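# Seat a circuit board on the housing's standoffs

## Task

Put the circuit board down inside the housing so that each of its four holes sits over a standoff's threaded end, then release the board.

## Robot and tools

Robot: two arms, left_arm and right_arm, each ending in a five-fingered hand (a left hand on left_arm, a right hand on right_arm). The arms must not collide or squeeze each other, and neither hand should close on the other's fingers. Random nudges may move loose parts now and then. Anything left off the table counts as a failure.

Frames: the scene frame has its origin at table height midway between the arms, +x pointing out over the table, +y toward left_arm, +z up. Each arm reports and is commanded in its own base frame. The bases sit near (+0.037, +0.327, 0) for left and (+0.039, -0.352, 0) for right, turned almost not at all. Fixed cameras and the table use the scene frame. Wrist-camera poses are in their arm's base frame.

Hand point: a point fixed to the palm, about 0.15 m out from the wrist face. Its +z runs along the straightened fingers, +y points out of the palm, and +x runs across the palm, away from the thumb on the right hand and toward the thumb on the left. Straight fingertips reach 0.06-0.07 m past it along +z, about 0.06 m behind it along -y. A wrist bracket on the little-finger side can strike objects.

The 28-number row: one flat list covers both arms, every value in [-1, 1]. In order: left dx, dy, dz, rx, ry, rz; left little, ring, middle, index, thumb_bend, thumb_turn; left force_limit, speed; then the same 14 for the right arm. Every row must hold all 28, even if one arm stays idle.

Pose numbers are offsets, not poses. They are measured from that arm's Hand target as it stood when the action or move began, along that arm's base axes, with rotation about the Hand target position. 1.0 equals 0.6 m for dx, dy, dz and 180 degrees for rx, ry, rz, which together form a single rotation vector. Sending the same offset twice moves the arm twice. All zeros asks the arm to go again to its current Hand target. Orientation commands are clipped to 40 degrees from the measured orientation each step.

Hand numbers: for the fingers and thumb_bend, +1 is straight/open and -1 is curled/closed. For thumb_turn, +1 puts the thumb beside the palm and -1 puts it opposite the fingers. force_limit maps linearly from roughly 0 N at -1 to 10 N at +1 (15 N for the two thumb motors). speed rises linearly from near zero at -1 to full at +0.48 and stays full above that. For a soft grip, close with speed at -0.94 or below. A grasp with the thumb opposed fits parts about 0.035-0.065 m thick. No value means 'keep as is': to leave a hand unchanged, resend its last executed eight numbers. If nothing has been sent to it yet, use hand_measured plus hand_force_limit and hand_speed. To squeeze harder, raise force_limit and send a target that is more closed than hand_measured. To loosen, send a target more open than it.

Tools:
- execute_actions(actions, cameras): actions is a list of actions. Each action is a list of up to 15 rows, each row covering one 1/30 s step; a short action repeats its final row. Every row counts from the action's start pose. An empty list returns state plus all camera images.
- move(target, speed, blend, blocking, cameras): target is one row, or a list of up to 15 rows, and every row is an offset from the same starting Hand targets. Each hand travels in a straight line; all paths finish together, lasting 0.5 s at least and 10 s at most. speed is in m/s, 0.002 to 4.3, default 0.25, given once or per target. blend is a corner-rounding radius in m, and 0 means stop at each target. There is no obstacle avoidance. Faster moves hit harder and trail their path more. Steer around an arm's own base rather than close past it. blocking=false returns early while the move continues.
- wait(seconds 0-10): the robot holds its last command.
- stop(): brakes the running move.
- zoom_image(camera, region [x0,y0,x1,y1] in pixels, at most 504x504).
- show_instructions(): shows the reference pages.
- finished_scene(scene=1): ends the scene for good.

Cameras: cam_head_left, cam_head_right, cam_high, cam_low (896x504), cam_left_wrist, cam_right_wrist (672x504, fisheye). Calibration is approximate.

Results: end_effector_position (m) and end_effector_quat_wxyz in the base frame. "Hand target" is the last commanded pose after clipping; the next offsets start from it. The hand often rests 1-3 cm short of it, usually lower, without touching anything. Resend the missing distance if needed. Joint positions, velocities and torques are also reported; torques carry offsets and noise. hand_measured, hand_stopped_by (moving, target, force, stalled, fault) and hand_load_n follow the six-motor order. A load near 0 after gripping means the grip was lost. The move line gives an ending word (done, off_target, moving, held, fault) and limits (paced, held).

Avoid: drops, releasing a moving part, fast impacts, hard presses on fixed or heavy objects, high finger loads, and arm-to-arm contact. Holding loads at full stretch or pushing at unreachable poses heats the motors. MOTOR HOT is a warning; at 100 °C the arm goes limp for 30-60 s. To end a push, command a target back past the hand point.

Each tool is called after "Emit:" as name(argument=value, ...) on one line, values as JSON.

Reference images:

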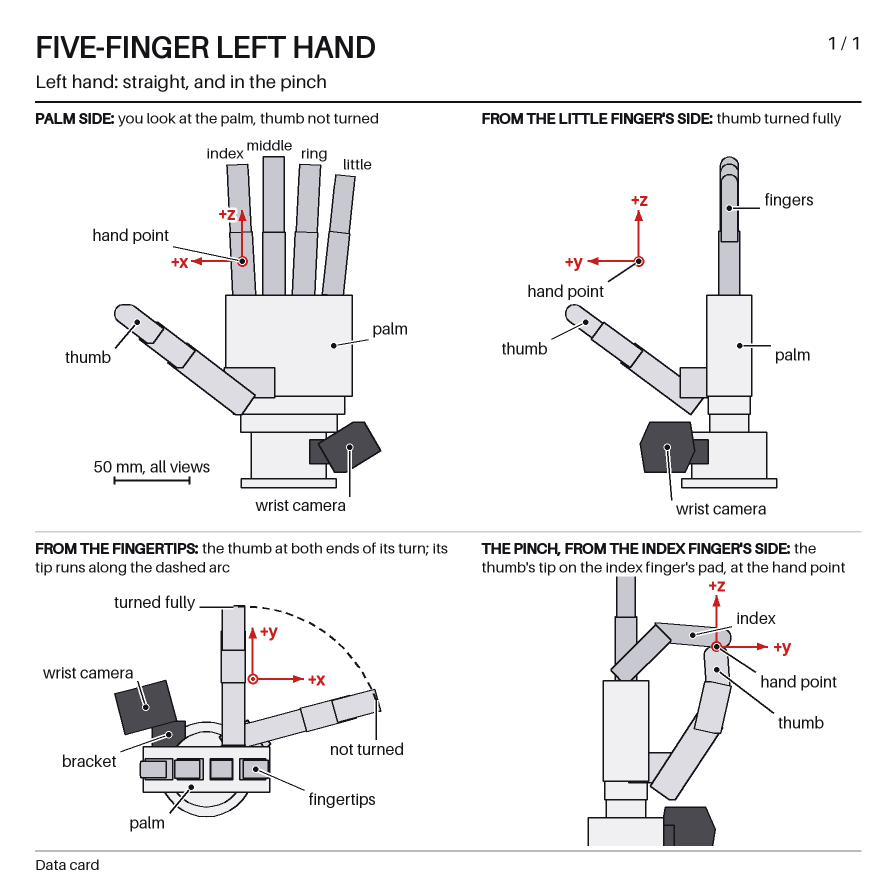

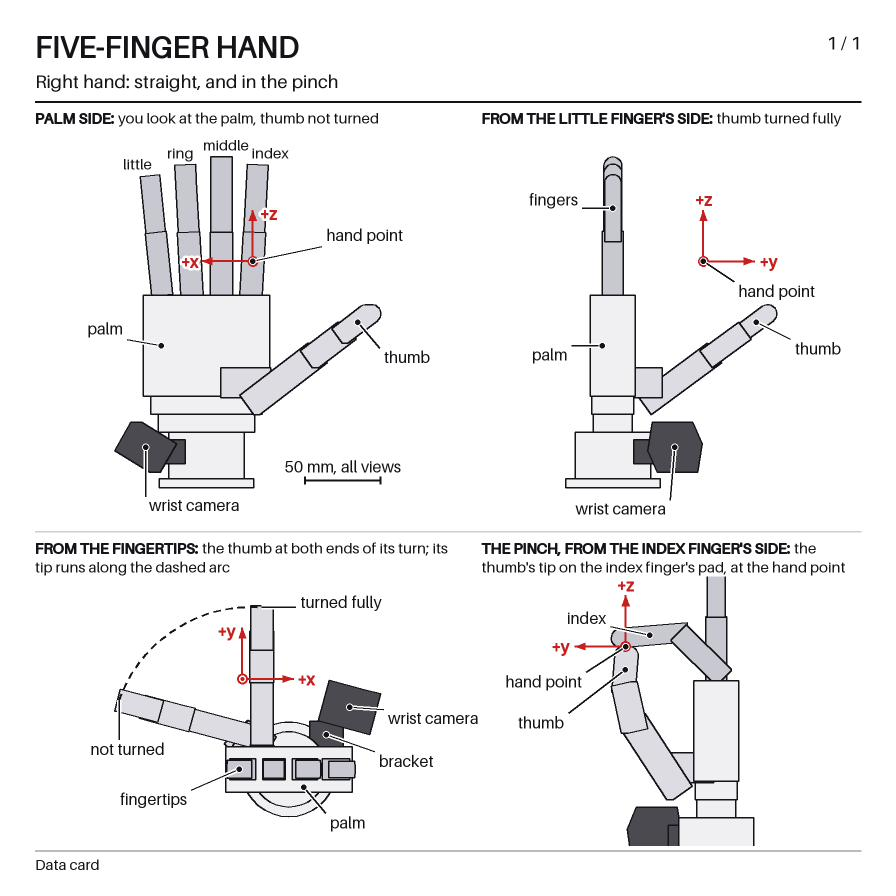

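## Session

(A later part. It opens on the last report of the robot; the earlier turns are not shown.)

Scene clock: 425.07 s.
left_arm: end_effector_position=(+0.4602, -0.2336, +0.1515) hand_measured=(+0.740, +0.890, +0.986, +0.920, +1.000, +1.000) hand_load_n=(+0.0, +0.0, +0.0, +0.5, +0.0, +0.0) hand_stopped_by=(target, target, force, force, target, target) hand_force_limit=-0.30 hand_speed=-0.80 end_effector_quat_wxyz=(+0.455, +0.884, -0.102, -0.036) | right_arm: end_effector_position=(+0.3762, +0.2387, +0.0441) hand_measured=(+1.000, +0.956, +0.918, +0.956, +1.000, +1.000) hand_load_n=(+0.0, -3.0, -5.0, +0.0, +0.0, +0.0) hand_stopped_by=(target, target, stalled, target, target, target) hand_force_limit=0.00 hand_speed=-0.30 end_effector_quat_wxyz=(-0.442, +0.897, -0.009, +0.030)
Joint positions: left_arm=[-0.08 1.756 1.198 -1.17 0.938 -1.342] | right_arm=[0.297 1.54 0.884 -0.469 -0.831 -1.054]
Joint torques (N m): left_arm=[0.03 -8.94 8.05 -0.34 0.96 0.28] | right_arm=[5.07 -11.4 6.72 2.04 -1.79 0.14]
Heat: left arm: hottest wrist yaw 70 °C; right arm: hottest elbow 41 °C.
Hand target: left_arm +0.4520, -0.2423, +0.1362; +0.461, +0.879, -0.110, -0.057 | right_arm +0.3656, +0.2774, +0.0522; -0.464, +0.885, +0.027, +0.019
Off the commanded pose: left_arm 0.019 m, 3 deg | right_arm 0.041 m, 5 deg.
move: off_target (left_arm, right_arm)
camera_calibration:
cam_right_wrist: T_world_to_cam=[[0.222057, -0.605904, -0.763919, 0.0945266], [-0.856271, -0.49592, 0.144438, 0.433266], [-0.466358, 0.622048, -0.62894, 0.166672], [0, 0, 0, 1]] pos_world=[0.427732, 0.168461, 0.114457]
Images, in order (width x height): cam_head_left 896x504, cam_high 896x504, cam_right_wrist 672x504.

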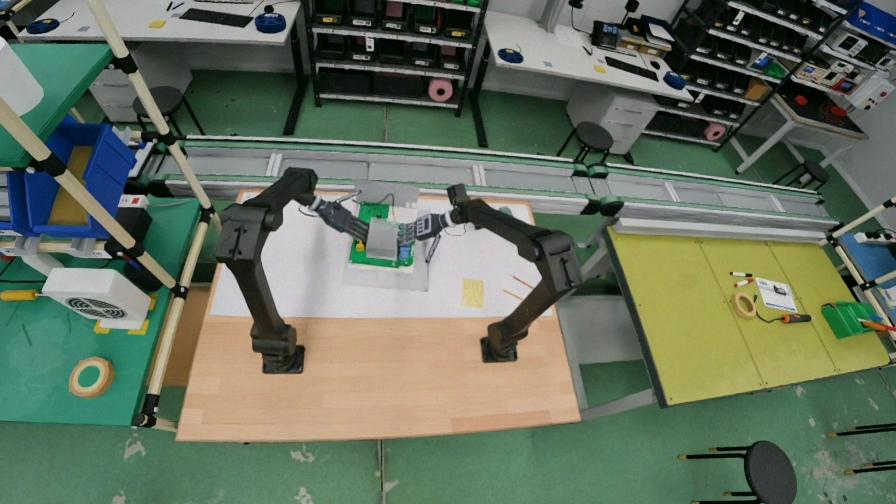

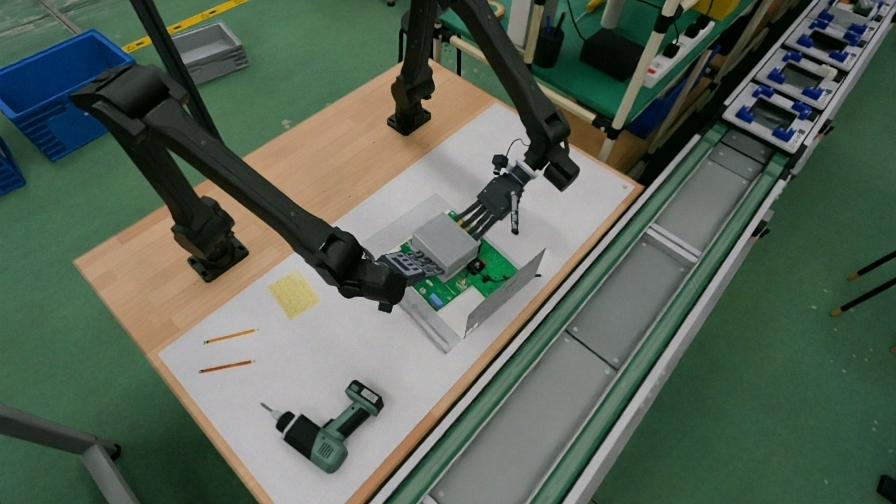

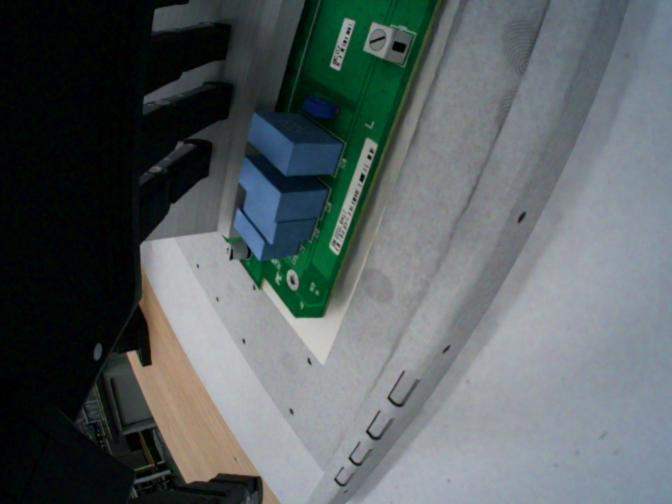

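Emit:
move(target=[[0.0,0.05,0.0,0,0,0,0.74,0.89,0.985,0.915,1,1,-0.3,-0.8,0.01,-0.09,-0.0,0,0,0,1,0.955,0.93,0.955,1,1,0,-0.3],[-0.07,0.05,-0.0,0,0,0,0.74,0.89,0.985,0.915,1,1,-0.3,-0.8,0.01,-0.09,-0.0,0,0,0,1,0.955,0.93,0.955,1,1,0,-0.3],[-0.07,-0.01,-0.02,0,0,0,0.74,0.89,0.985,0.915,1,1,-0.3,-0.8,0.01,-0.09,-0.0,0,0,0,1,0.955,0.93,0.955,1,1,0,-0.3]], speed=0.1, cameras=["cam_high","cam_head_left","cam_right_wrist"])

Emit:
zoom_image(camera="cam_high", region=[370, 220, 480, 320])

Emit:
zoom_image(camera="cam_head_left", region=[340, 190, 440, 290])

Emit:
zoom_image(camera="cam_right_wrist", region=[120, 180, 420, 400])

Scene clock: 429.47 s.
left_arm: end_effector_position=(+0.4124, -0.2311, +0.1383) hand_measured=(+0.740, +0.890, +0.986, +0.920, +1.000, +1.000) hand_load_n=(+0.0, +0.0, -4.0, -0.5, +0.0, +0.0) hand_stopped_by=(target, target, force, force, target, target) hand_force_limit=-0.30 hand_speed=-0.80 end_effector_quat_wxyz=(+0.464, +0.879, -0.099, -0.053) | right_arm: end_effector_position=(+0.3641, +0.2261, +0.0465) hand_measured=(+1.000, +0.956, +0.918, +0.956, +1.000, +1.000) hand_load_n=(+0.0, +0.0, +0.0, +0.0, +0.0, -0.5) hand_stopped_by=(target, target, stalled, target, target, target) hand_force_limit=0.00 hand_speed=-0.30 end_effector_quat_wxyz=(-0.461, +0.887, +0.018, +0.009)
Joint positions: left_arm=[-0.08 1.694 1.056 -1.142 0.957 -1.318] | right_arm=[0.257 1.54 0.884 -0.569 -0.912 -1.184]
Joint torques (N m): left_arm=[-1.61 -8.7 7.16 2.41 0.46 -0.19] | right_arm=[-1.67 -11.63 7.1 0.21 -0.77 -0.28]
Heat: left arm: hottest wrist yaw 66 °C; right arm: hottest elbow 40 °C.
Hand target: left_arm +0.4101, -0.2482, +0.1243; +0.461, +0.879, -0.110, -0.057 | right_arm +0.3716, +0.2235, +0.0522; -0.464, +0.885, +0.027, +0.019
Off the commanded pose: left_arm 0.022 m, 1 deg | right_arm 0.010 m, 2 deg.
move: off_target (left_arm)
camera_calibration:
cam_right_wrist: T_world_to_cam=[[0.252969, -0.557838, -0.790458, 0.0704724], [-0.818689, -0.558781, 0.132337, 0.417305], [-0.515515, 0.613662, -0.598049, 0.188752], [0, 0, 0, 1]] pos_world=[0.42112, 0.156664, 0.113364]
Images, in order (width x height): cam_head_left 896x504, cam_high 896x504, cam_right_wrist 672x504.

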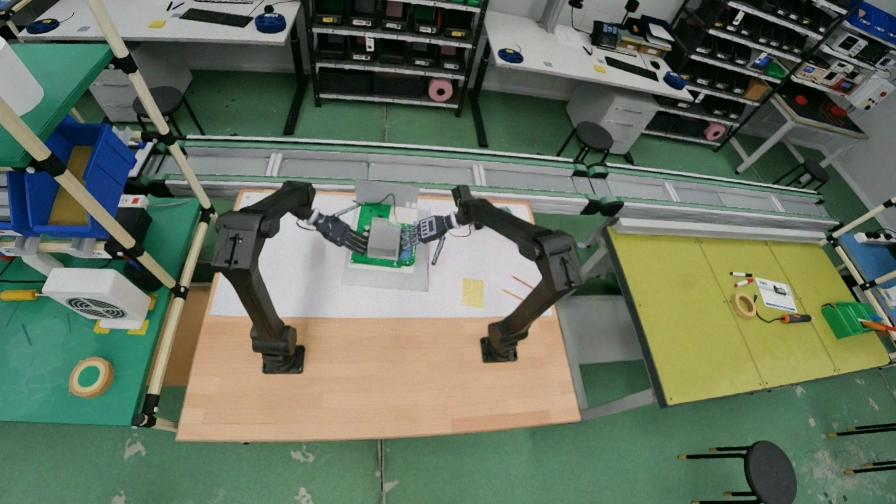

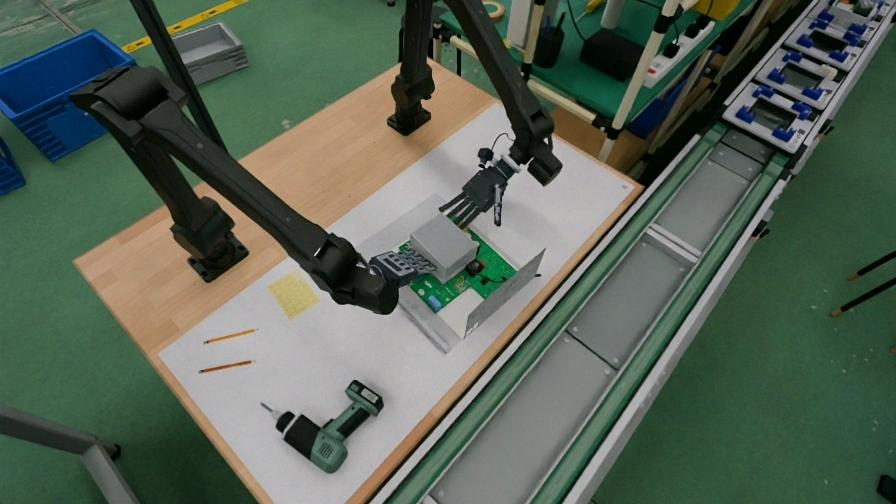

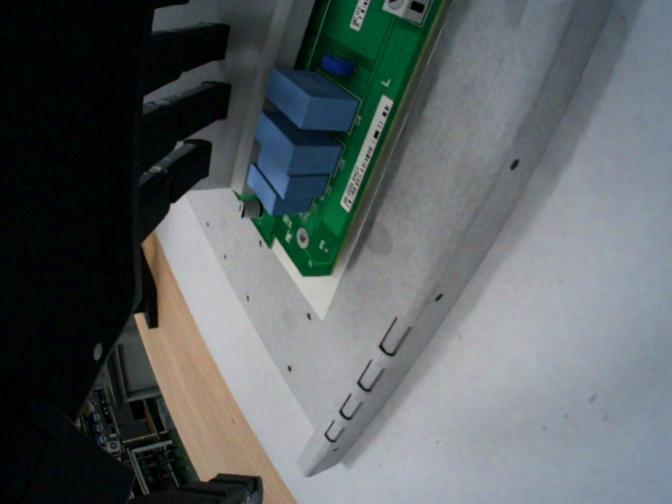

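Scaled by 4.582.

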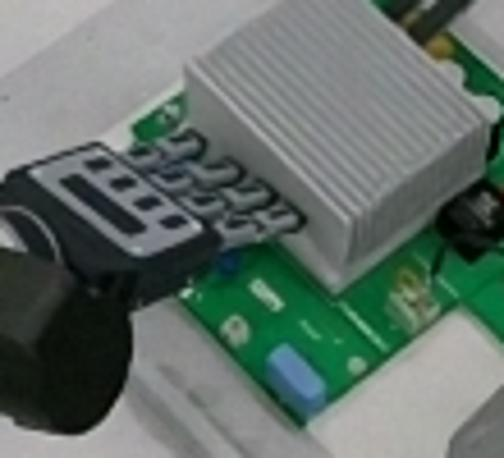

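Scaled by 5.040.

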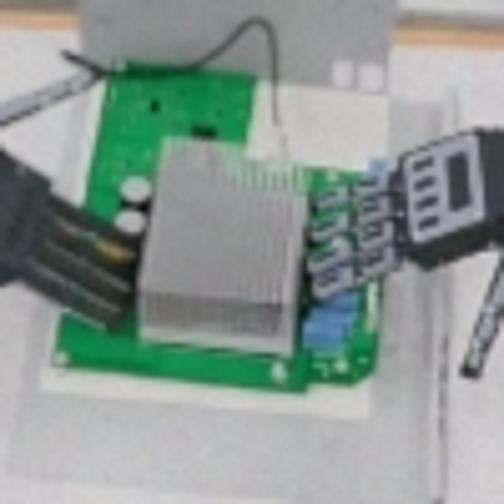

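Scaled by 1.680 from the camera's 672x504 image, which has a finer 960x720 frame.

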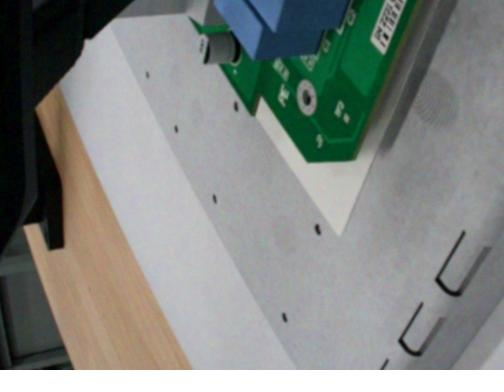

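Emit:
move(target=[[0.0,0.01,0.04,0,0,0,0.74,0.89,0.985,0.915,1,1,-0.3,-0.8,0.0,0,-0.0,0,0,0,1,0.955,0.93,0.955,1,1,0,-0.3],[0.0,-0.01,0.04,0,0,0,0.74,0.89,0.985,0.915,1,1,-0.3,-0.8,0.0,0,-0.0,0,0,0,1,0.955,0.93,0.955,1,1,0,-0.3]], speed=0.1, cameras=["cam_high","cam_head_left","cam_right_wrist","cam_left_wrist"])

Emit:
zoom_image(camera="cam_high", region=[438, 290, 458, 310])

Emit:
zoom_image(camera="cam_head_left", region=[344, 252, 364, 272])

Emit:
zoom_image(camera="cam_right_wrist", region=[280, 215, 330, 265])

Scene clock: 431.80 s.
left_arm: end_effector_position=(+0.4119, -0.2362, +0.1397) hand_measured=(+0.740, +0.890, +0.986, +0.920, +1.000, +1.000) hand_load_n=(+0.0, +0.0, +0.0, +2.0, -0.5, +0.0) hand_stopped_by=(target, target, force, force, target, target) hand_force_limit=-0.30 hand_speed=-0.80 end_effector_quat_wxyz=(+0.457, +0.883, -0.091, -0.060) | right_arm: end_effector_position=(+0.3641, +0.2261, +0.0465) hand_measured=(+1.000, +0.956, +0.918, +0.956, +1.000, +1.000) hand_load_n=(+0.0, +0.0, +0.0, +0.0, +0.0, +0.0) hand_stopped_by=(target, target, stalled, target, target, target) hand_force_limit=0.00 hand_speed=-0.30 end_effector_quat_wxyz=(-0.461, +0.887, +0.018, +0.009)
Joint positions: left_arm=[-0.095 1.682 1.056 -1.137 0.944 -1.362] | right_arm=[0.257 1.54 0.884 -0.569 -0.912 -1.184]
Joint torques (N m): left_arm=[-1.61 -10.87 9.17 0.94 0.99 -0.08] | right_arm=[-1.9 -11.22 7.06 0.32 -0.78 -0.27]
Heat: left arm: hottest wrist yaw 64 °C; right arm: hottest elbow 40 °C.
Hand target: left_arm +0.4100, -0.2542, +0.1482; +0.461, +0.879, -0.110, -0.057 | right_arm +0.3716, +0.2235, +0.0522; -0.464, +0.885, +0.027, +0.019
Off the commanded pose: left_arm 0.020 m, 2 deg | right_arm 0.010 m, 2 deg.
move: off_target (left_arm)
camera_calibration:
cam_left_wrist: T_world_to_cam=[[0.389951, 0.502837, -0.771423, 0.0625945], [0.853311, 0.117562, 0.507976, -0.397003], [0.346119, -0.856349, -0.383233, -0.17274], [0, 0, 0, 1]] pos_world=[0.374147, -0.132728, 0.183755]
cam_right_wrist: T_world_to_cam=[[0.252969, -0.557838, -0.790458, 0.0704724], [-0.818689, -0.558781, 0.132337, 0.417305], [-0.515515, 0.613662, -0.598049, 0.188752], [0, 0, 0, 1]] pos_world=[0.42112, 0.156664, 0.113364]
Images, in order (width x height): cam_head_left 896x504, cam_high 896x504, cam_left_wrist 672x504, cam_right_wrist 672x504.

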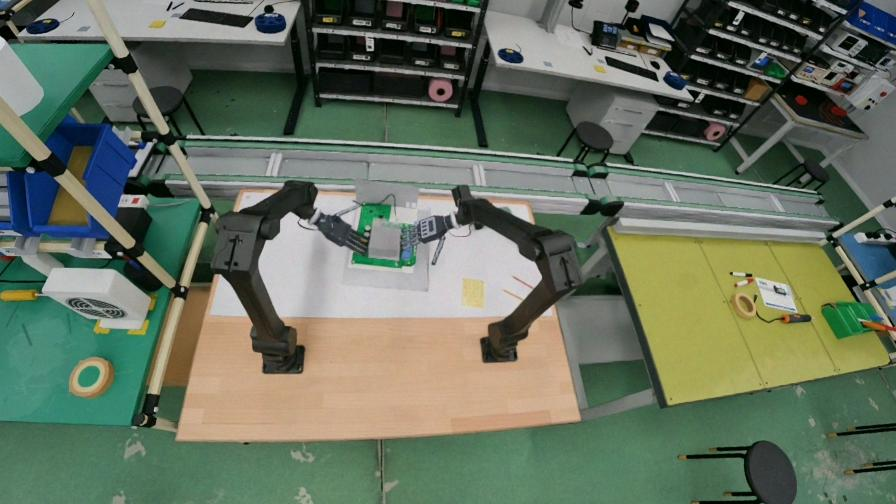

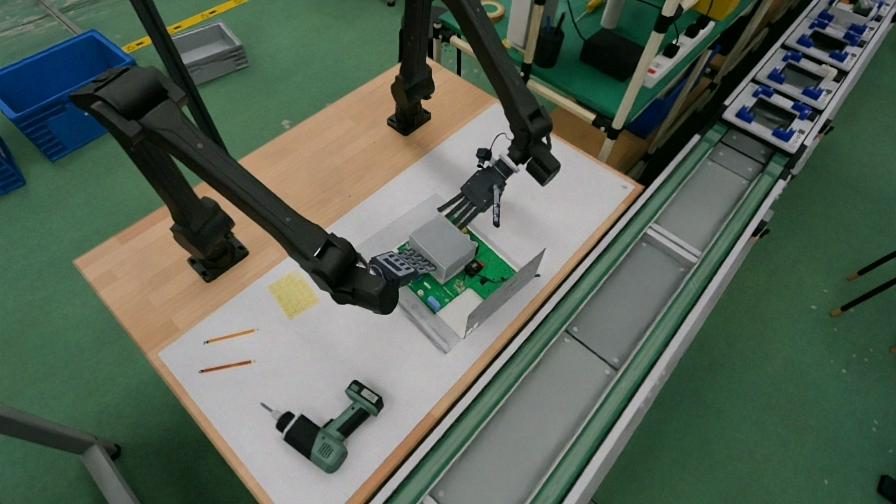

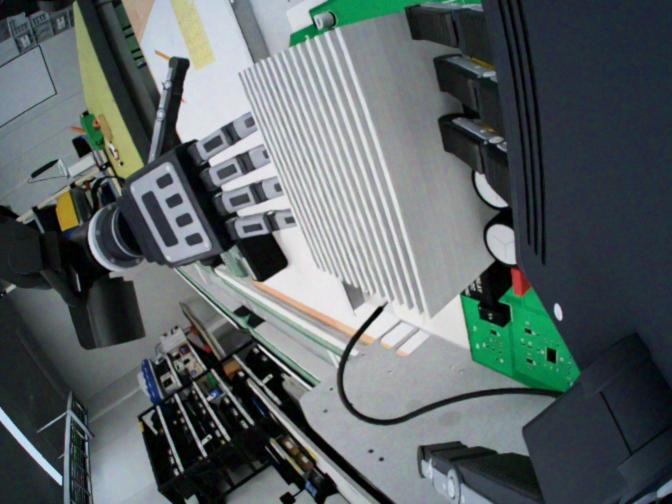

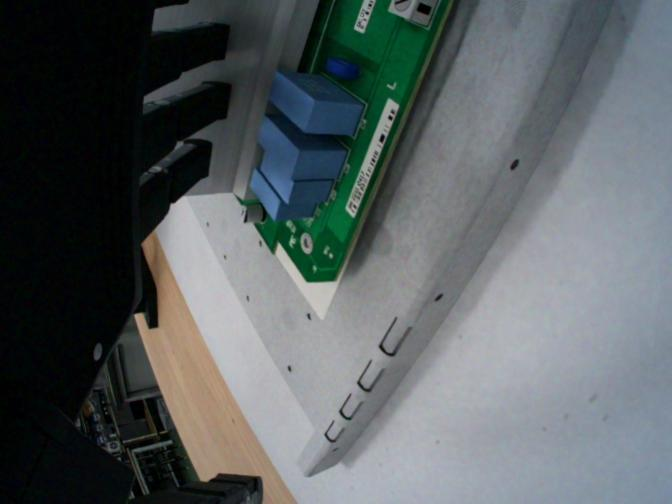

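Scaled by 25.200.

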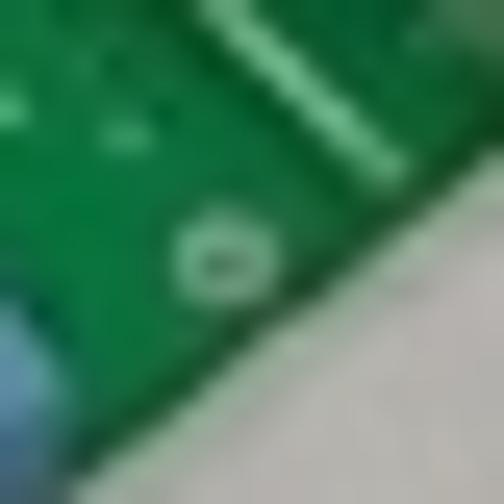

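Scaled by 25.200.

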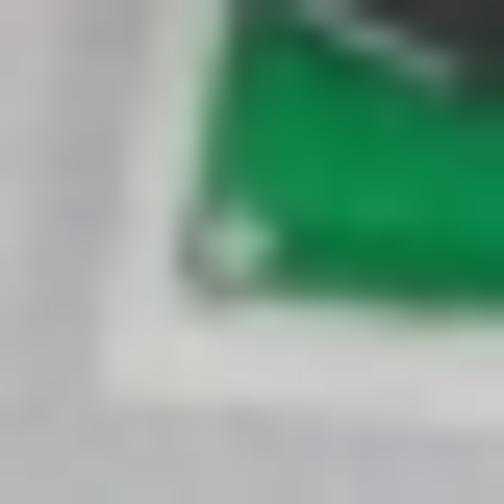

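Scaled by 10.080 from the camera's 672x504 image, which has a finer 960x720 frame.

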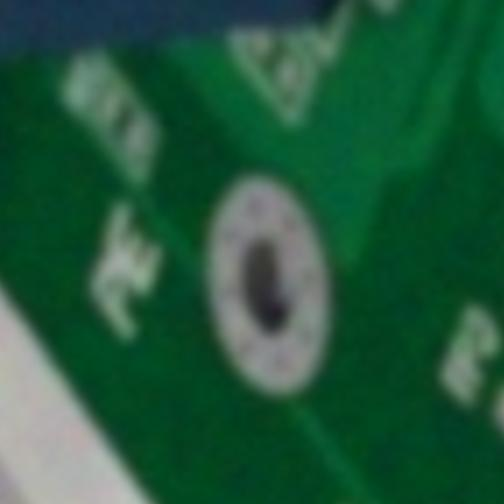

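Emit:
move(target=[[0.0,0.0,0.0,0,0,0,0.74,0.89,0.985,0.915,1,1,-0.3,-0.8,0.035,0,0,0,0,0,1,0.955,0.93,0.955,1,1,0,-0.3],[0.0,0.0,0.0,0,0,0,0.74,0.89,0.985,0.915,1,1,-0.3,-0.8,0.035,0.065,0,0,0,0,1,0.955,0.93,0.955,1,1,0,-0.3]], speed=0.1, cameras=["cam_high","cam_head_left","cam_right_wrist","cam_left_wrist"])

Emit:
zoom_image(camera="cam_high", region=[438, 290, 458, 310])

Emit:
zoom_image(camera="cam_head_left", region=[344, 252, 364, 272])

Emit:
zoom_image(camera="cam_right_wrist", region=[250, 215, 330, 295])

Scene clock: 435.33 s.
left_arm: end_effector_position=(+0.4120, -0.2360, +0.1402) hand_measured=(+0.740, +0.890, +0.986, +0.920, +1.000, +1.000) hand_load_n=(+0.0, +0.5, +0.0, +3.5, +0.0, +0.0) hand_stopped_by=(target, target, force, force, target, target) hand_force_limit=-0.30 hand_speed=-0.80 end_effector_quat_wxyz=(+0.455, +0.884, -0.090, -0.059) | right_arm: end_effector_position=(+0.3741, +0.2304, +0.0468) hand_measured=(+1.000, +0.956, +0.918, +0.956, +1.000, +1.000) hand_load_n=(+0.0, -1.0, -1.5, +0.0, +0.0, +0.0) hand_stopped_by=(target, target, stalled, target, target, target) hand_force_limit=0.00 hand_speed=-0.30 end_effector_quat_wxyz=(-0.456, +0.890, -0.004, +0.003)
Joint positions: left_arm=[-0.095 1.679 1.056 -1.137 0.941 -1.365] | right_arm=[0.262 1.564 0.914 -0.561 -0.897 -1.126]
Joint torques (N m): left_arm=[-1.67 -10.75 9.18 0.91 1.11 -0.04] | right_arm=[3.6 -9.58 9.62 2.71 -0.42 0.17]
Heat: left arm: hottest wrist yaw 62 °C; right arm: hottest elbow 40 °C.
Hand target: left_arm +0.4100, -0.2542, +0.1483; +0.461, +0.879, -0.110, -0.057 | right_arm +0.3925, +0.2624, +0.0521; -0.464, +0.885, +0.027, +0.019
Off the commanded pose: left_arm 0.020 m, 2 deg | right_arm 0.037 m, 4 deg.
move: off_target (left_arm, right_arm)
camera_calibration:
cam_left_wrist: T_world_to_cam=[[0.389764, 0.505938, -0.769487, 0.0632538], [0.852901, 0.116832, 0.508832, -0.397389], [0.347338, -0.854621, -0.385978, -0.172065], [0, 0, 0, 1]] pos_world=[0.374044, -0.132625, 0.184464]
cam_right_wrist: T_world_to_cam=[[0.209481, -0.573691, -0.791831, 0.0906351], [-0.832778, -0.529066, 0.163001, 0.42486], [-0.512443, 0.625274, -0.588587, 0.187137], [0, 0, 0, 1]] pos_world=[0.430725, 0.159763, 0.112661]
Images, in order (width x height): cam_head_left 896x504, cam_high 896x504, cam_left_wrist 672x504, cam_right_wrist 672x504.

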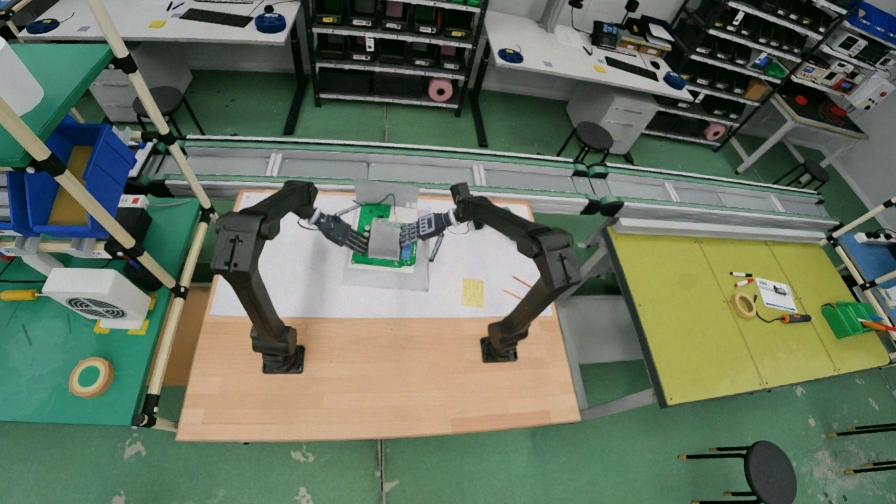

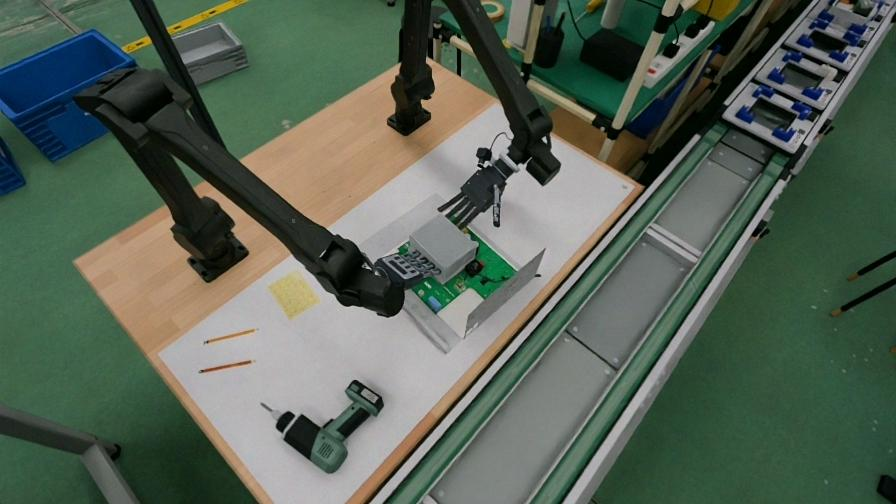

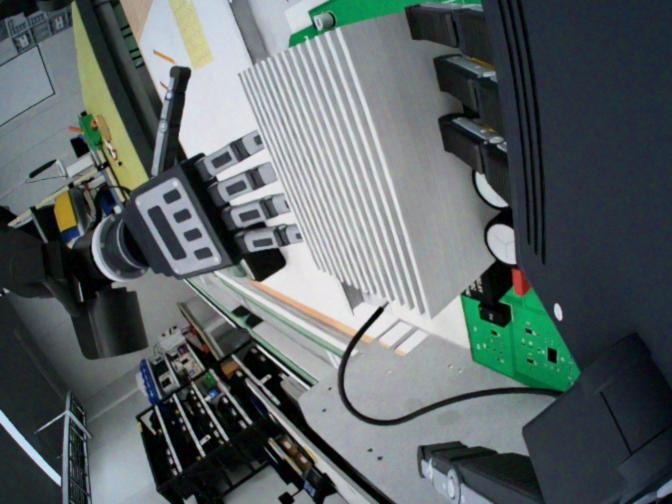

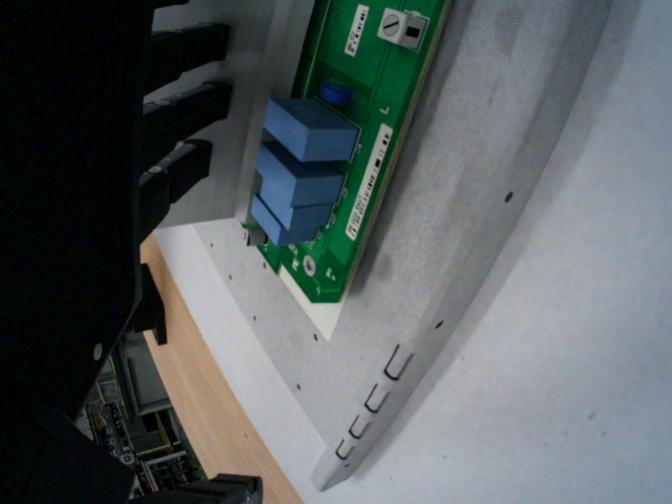

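Scaled by 25.200.

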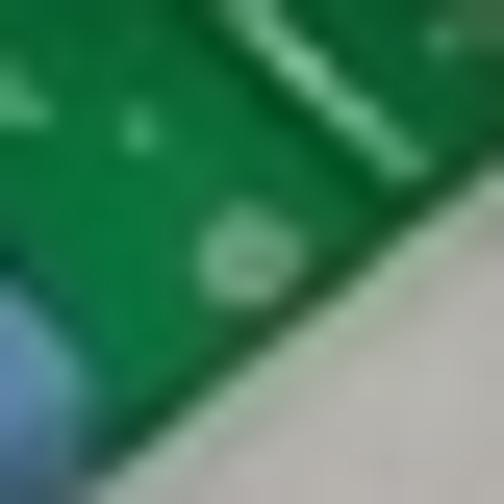

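Scaled by 25.200.

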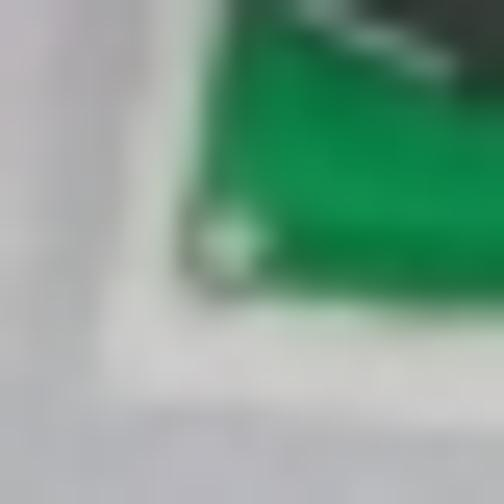

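Scaled by 6.300 from the camera's 672x504 image, which has a finer 960x720 frame.

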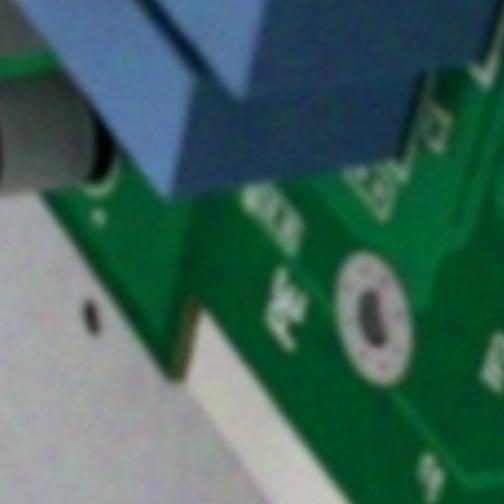

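Emit:
move(target=[[0.0,-0.02,0.0,0,0,0,0.74,0.89,0.985,0.915,1,1,-0.3,-0.8,0.0,0.028,0,0,0,0,1,0.955,0.93,0.955,1,1,0,-0.3],[-0.03,-0.02,0.0,0,0,0,0.74,0.89,0.985,0.915,1,1,-0.3,-0.8,-0.03,0.028,0,0,0,0,1,0.955,0.93,0.955,1,1,0,-0.3]], speed=0.1, cameras=["cam_high","cam_head_left","cam_right_wrist"])

Emit:
zoom_image(camera="cam_high", region=[438, 290, 458, 310])

Emit:
zoom_image(camera="cam_head_left", region=[344, 252, 364, 272])

Emit:
zoom_image(camera="cam_right_wrist", region=[250, 215, 330, 295])

Scene clock: 438.07 s.
left_arm: end_effector_position=(+0.4116, -0.2346, +0.1410) hand_measured=(+0.740, +0.890, +0.986, +0.920, +1.000, +1.000) hand_load_n=(+0.0, +0.0, +0.0, +6.5, +0.0, +0.0) hand_stopped_by=(target, target, force, force, target, target) hand_force_limit=-0.30 hand_speed=-0.80 end_effector_quat_wxyz=(+0.445, +0.891, -0.079, -0.046) | right_arm: end_effector_position=(+0.3747, +0.2365, +0.0486) hand_measured=(+1.000, +0.956, +0.918, +0.956, +1.000, +1.000) hand_load_n=(+0.0, -1.5, -5.5, +0.0, -0.5, +0.0) hand_stopped_by=(target, target, stalled, target, target, target) hand_force_limit=0.00 hand_speed=-0.30 end_effector_quat_wxyz=(-0.450, +0.893, -0.016, +0.014)
Joint positions: left_arm=[-0.097 1.641 1.026 -1.081 0.921 -1.428] | right_arm=[0.282 1.547 0.9 -0.511 -0.863 -1.06]
Joint torques (N m): left_arm=[-3.84 -10.64 7.05 0.91 1.88 0.05] | right_arm=[6.12 -10.7 7.16 3.15 -0.82 0.18]
Heat: left arm: hottest wrist yaw 61 °C; right arm: hottest elbow 39 °C.
Hand target: left_arm +0.3920, -0.2663, +0.1483; +0.461, +0.879, -0.110, -0.057 | right_arm +0.3744, +0.2793, +0.0521; -0.464, +0.885, +0.027, +0.019
Off the commanded pose: left_arm 0.038 m, 4 deg | right_arm 0.043 m, 5 deg.
move: off_target (left_arm, right_arm)
camera_calibration:
cam_right_wrist: T_world_to_cam=[[0.196862, -0.591092, -0.782212, 0.103753], [-0.850123, -0.500348, 0.164144, 0.427909], [-0.488402, 0.632663, -0.601, 0.17461], [0, 0, 0, 1]] pos_world=[0.42863, 0.164962, 0.115859]
Images, in order (width x height): cam_head_left 896x504, cam_high 896x504, cam_right_wrist 672x504.

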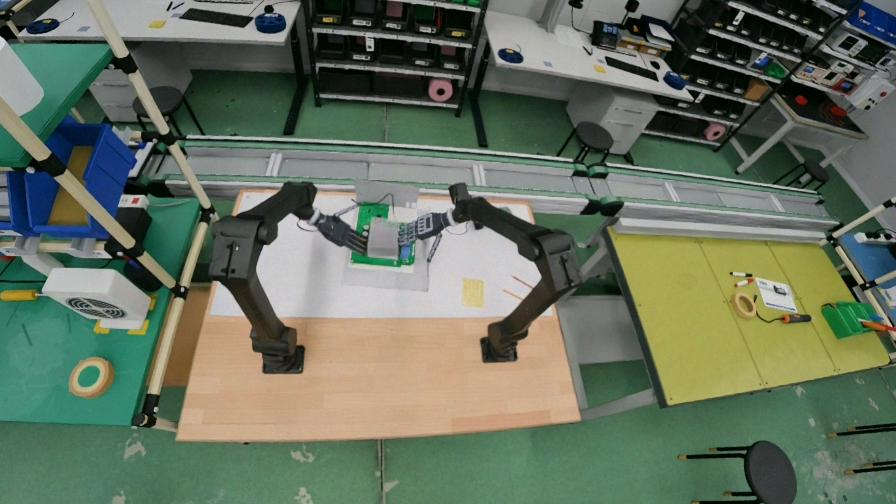

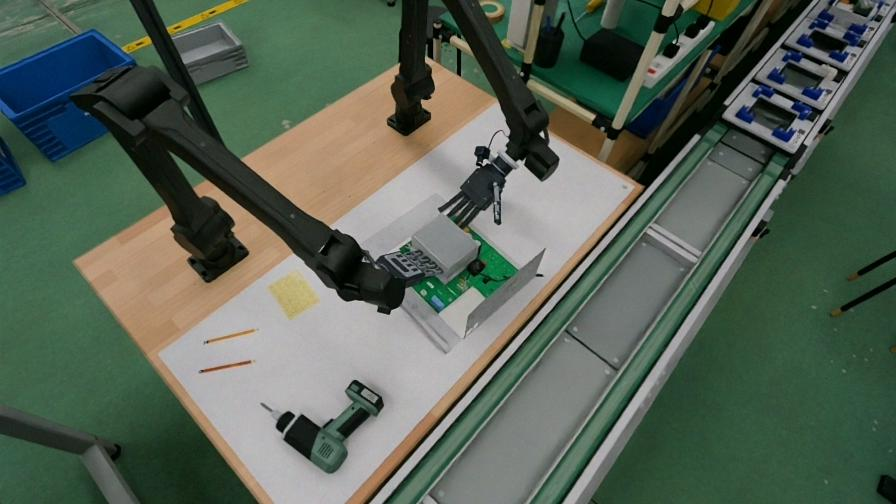

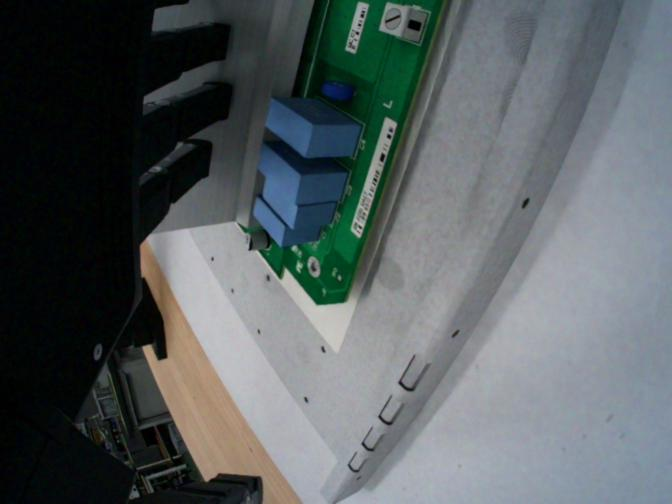

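Scaled by 25.200.

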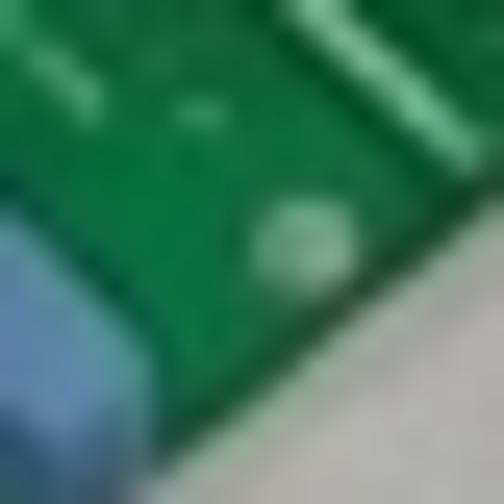

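Scaled by 25.200.

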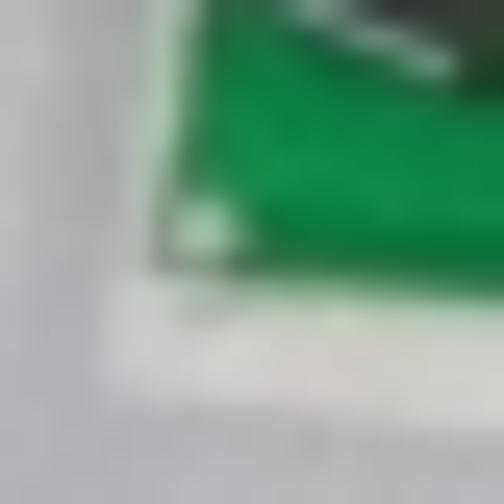

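Scaled by 6.300 from the camera's 672x504 image, which has a finer 960x720 frame.

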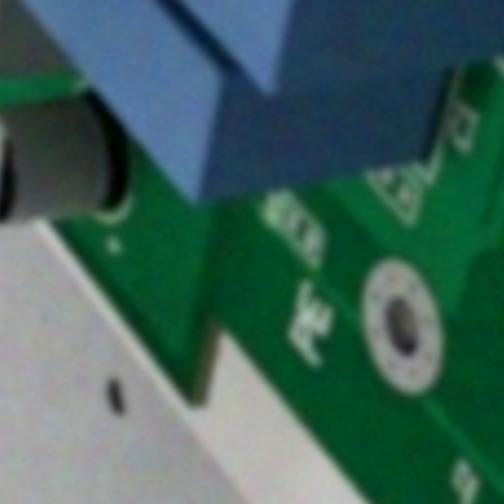

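Emit:
move(target=[-0.04,-0.01,0.0,0,0,0,0.74,0.89,0.985,0.915,1,1,-0.3,-0.8,-0.04,-0.003,0,0,0,0,1,0.955,0.93,0.955,1,1,0,-0.3], speed=0.06, cameras=["cam_high","cam_head_left","cam_right_wrist"])

Emit:
zoom_image(camera="cam_high", region=[438, 290, 458, 310])

Emit:
zoom_image(camera="cam_head_left", region=[344, 252, 364, 272])

Emit:
zoom_image(camera="cam_right_wrist", region=[250, 215, 330, 295])

Scene clock: 440.00 s.
left_arm: end_effector_position=(+0.3985, -0.2324, +0.1411) hand_measured=(+0.740, +0.890, +0.986, +0.920, +1.000, +1.000) hand_load_n=(+0.0, +0.0, +0.5, +8.5, +0.0, +0.0) hand_stopped_by=(target, target, force, force, target, target) hand_force_limit=-0.30 hand_speed=-0.80 end_effector_quat_wxyz=(+0.442, +0.894, -0.070, -0.035) | right_arm: end_effector_position=(+0.3657, +0.2395, +0.0477) hand_measured=(+1.000, +0.956, +0.918, +0.956, +1.000, +1.000) hand_load_n=(+0.0, +0.0, -6.5, +0.0, +0.0, +0.0) hand_stopped_by=(target, target, stalled, target, target, target) hand_force_limit=0.00 hand_speed=-0.30 end_effector_quat_wxyz=(-0.448, +0.893, -0.007, +0.032)
Joint positions: left_arm=[-0.097 1.586 0.962 -1.025 0.915 -1.473] | right_arm=[0.302 1.507 0.85 -0.449 -0.84 -1.043]
Joint torques (N m): left_arm=[-5.36 -10.05 6.35 0.54 2.18 0.13] | right_arm=[5.6 -10.75 6.16 2.17 -1.26 0.2]
Heat: left arm: hottest wrist yaw 61 °C; right arm: hottest elbow 39 °C.
Hand target: left_arm +0.3680, -0.2722, +0.1482; +0.461, +0.879, -0.110, -0.057 | right_arm +0.3505, +0.2774, +0.0520; -0.464, +0.885, +0.027, +0.019
Off the commanded pose: left_arm 0.051 m, 6 deg | right_arm 0.041 m, 5 deg.
move: off_target (left_arm, right_arm)
camera_calibration:
cam_right_wrist: T_world_to_cam=[[0.229017, -0.594479, -0.770809, 0.0951054], [-0.856211, -0.499735, 0.131024, 0.425592], [-0.463091, 0.629968, -0.623447, 0.160262], [0, 0, 0, 1]] pos_world=[0.416832, 0.168262, 0.11746]
Images, in order (width x height): cam_head_left 896x504, cam_high 896x504, cam_right_wrist 672x504.

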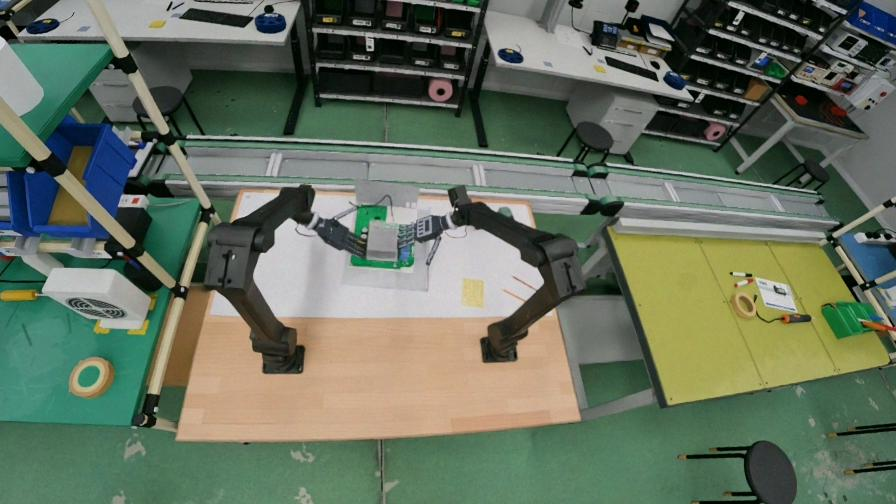

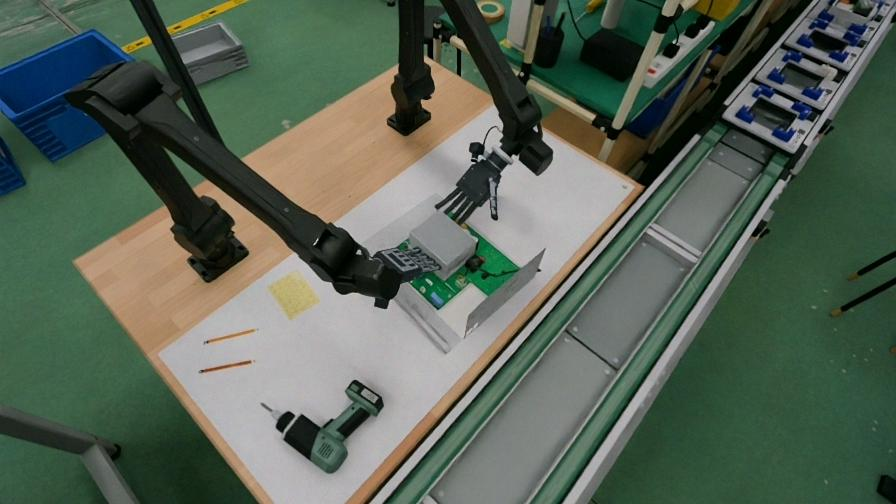

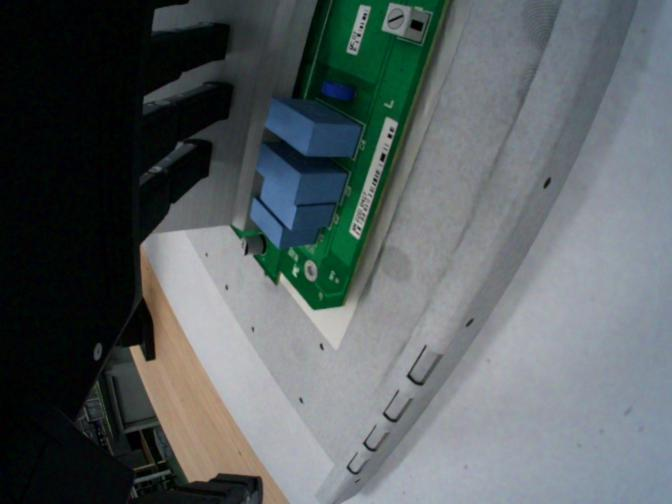

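Scaled by 25.200.

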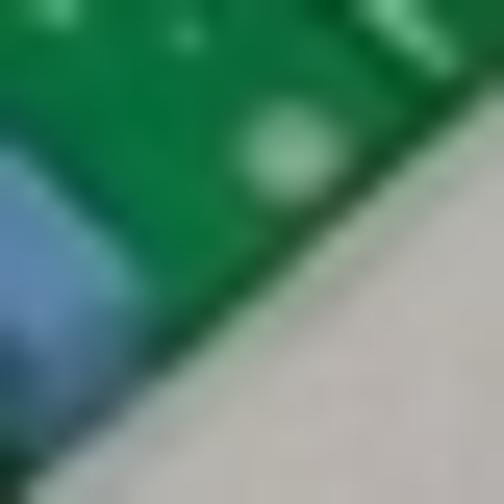

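Scaled by 25.200.

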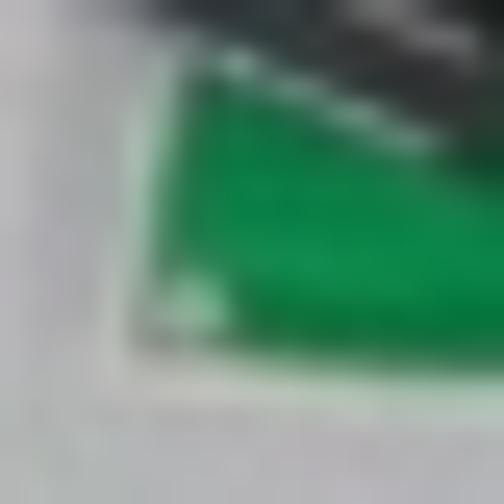

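Scaled by 6.300 from the camera's 672x504 image, which has a finer 960x720 frame.

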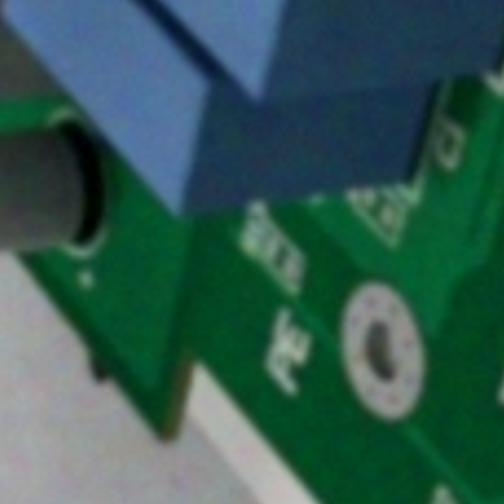

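Emit:
move(target=[0.055,-0.012,0.0,0,0,0,0.74,0.89,0.985,0.915,1,1,-0.3,-0.8,0.035,-0.012,0,0,0,0,1,0.955,0.93,0.955,1,1,0,-0.3], speed=0.06)

Scene clock: 442.43 s.
left_arm: end_effector_position=(+0.4015, -0.2328, +0.1407) hand_measured=(+0.740, +0.890, +0.986, +0.920, +1.000, +1.000) hand_load_n=(+0.0, +0.0, +1.0, +4.5, +0.0, +0.0) hand_stopped_by=(target, target, force, force, target, target) hand_force_limit=-0.30 hand_speed=-0.80 end_effector_quat_wxyz=(+0.441, +0.894, -0.065, -0.044) | right_arm: end_effector_position=(+0.3659, +0.2397, +0.0479) hand_measured=(+1.000, +0.956, +0.918, +0.956, +1.000, +1.000) hand_load_n=(+0.0, +0.0, -6.5, +0.0, +0.0, +0.0) hand_stopped_by=(target, target, stalled, target, target, target) hand_force_limit=0.00 hand_speed=-0.30 end_effector_quat_wxyz=(-0.448, +0.894, -0.007, +0.031)
Joint positions: left_arm=[-0.097 1.6 0.979 -1.048 0.915 -1.474] | right_arm=[0.302 1.508 0.852 -0.453 -0.84 -1.043]
Joint torques (N m): left_arm=[-5.83 -6.07 12.33 0.73 2.21 0.04] | right_arm=[3.19 -7.71 10.04 0.99 -1.69 -0.18]
Heat: left arm: hottest wrist yaw 61 °C; right arm: hottest elbow 39 °C.
Hand target: left_arm +0.4010, -0.2795, +0.1482; +0.461, +0.879, -0.110, -0.057 | right_arm +0.3714, +0.2703, +0.0520; -0.464, +0.885, +0.027, +0.019
Off the commanded pose: left_arm 0.047 m, 6 deg | right_arm 0.031 m, 5 deg.
move: off_target (left_arm, right_arm)


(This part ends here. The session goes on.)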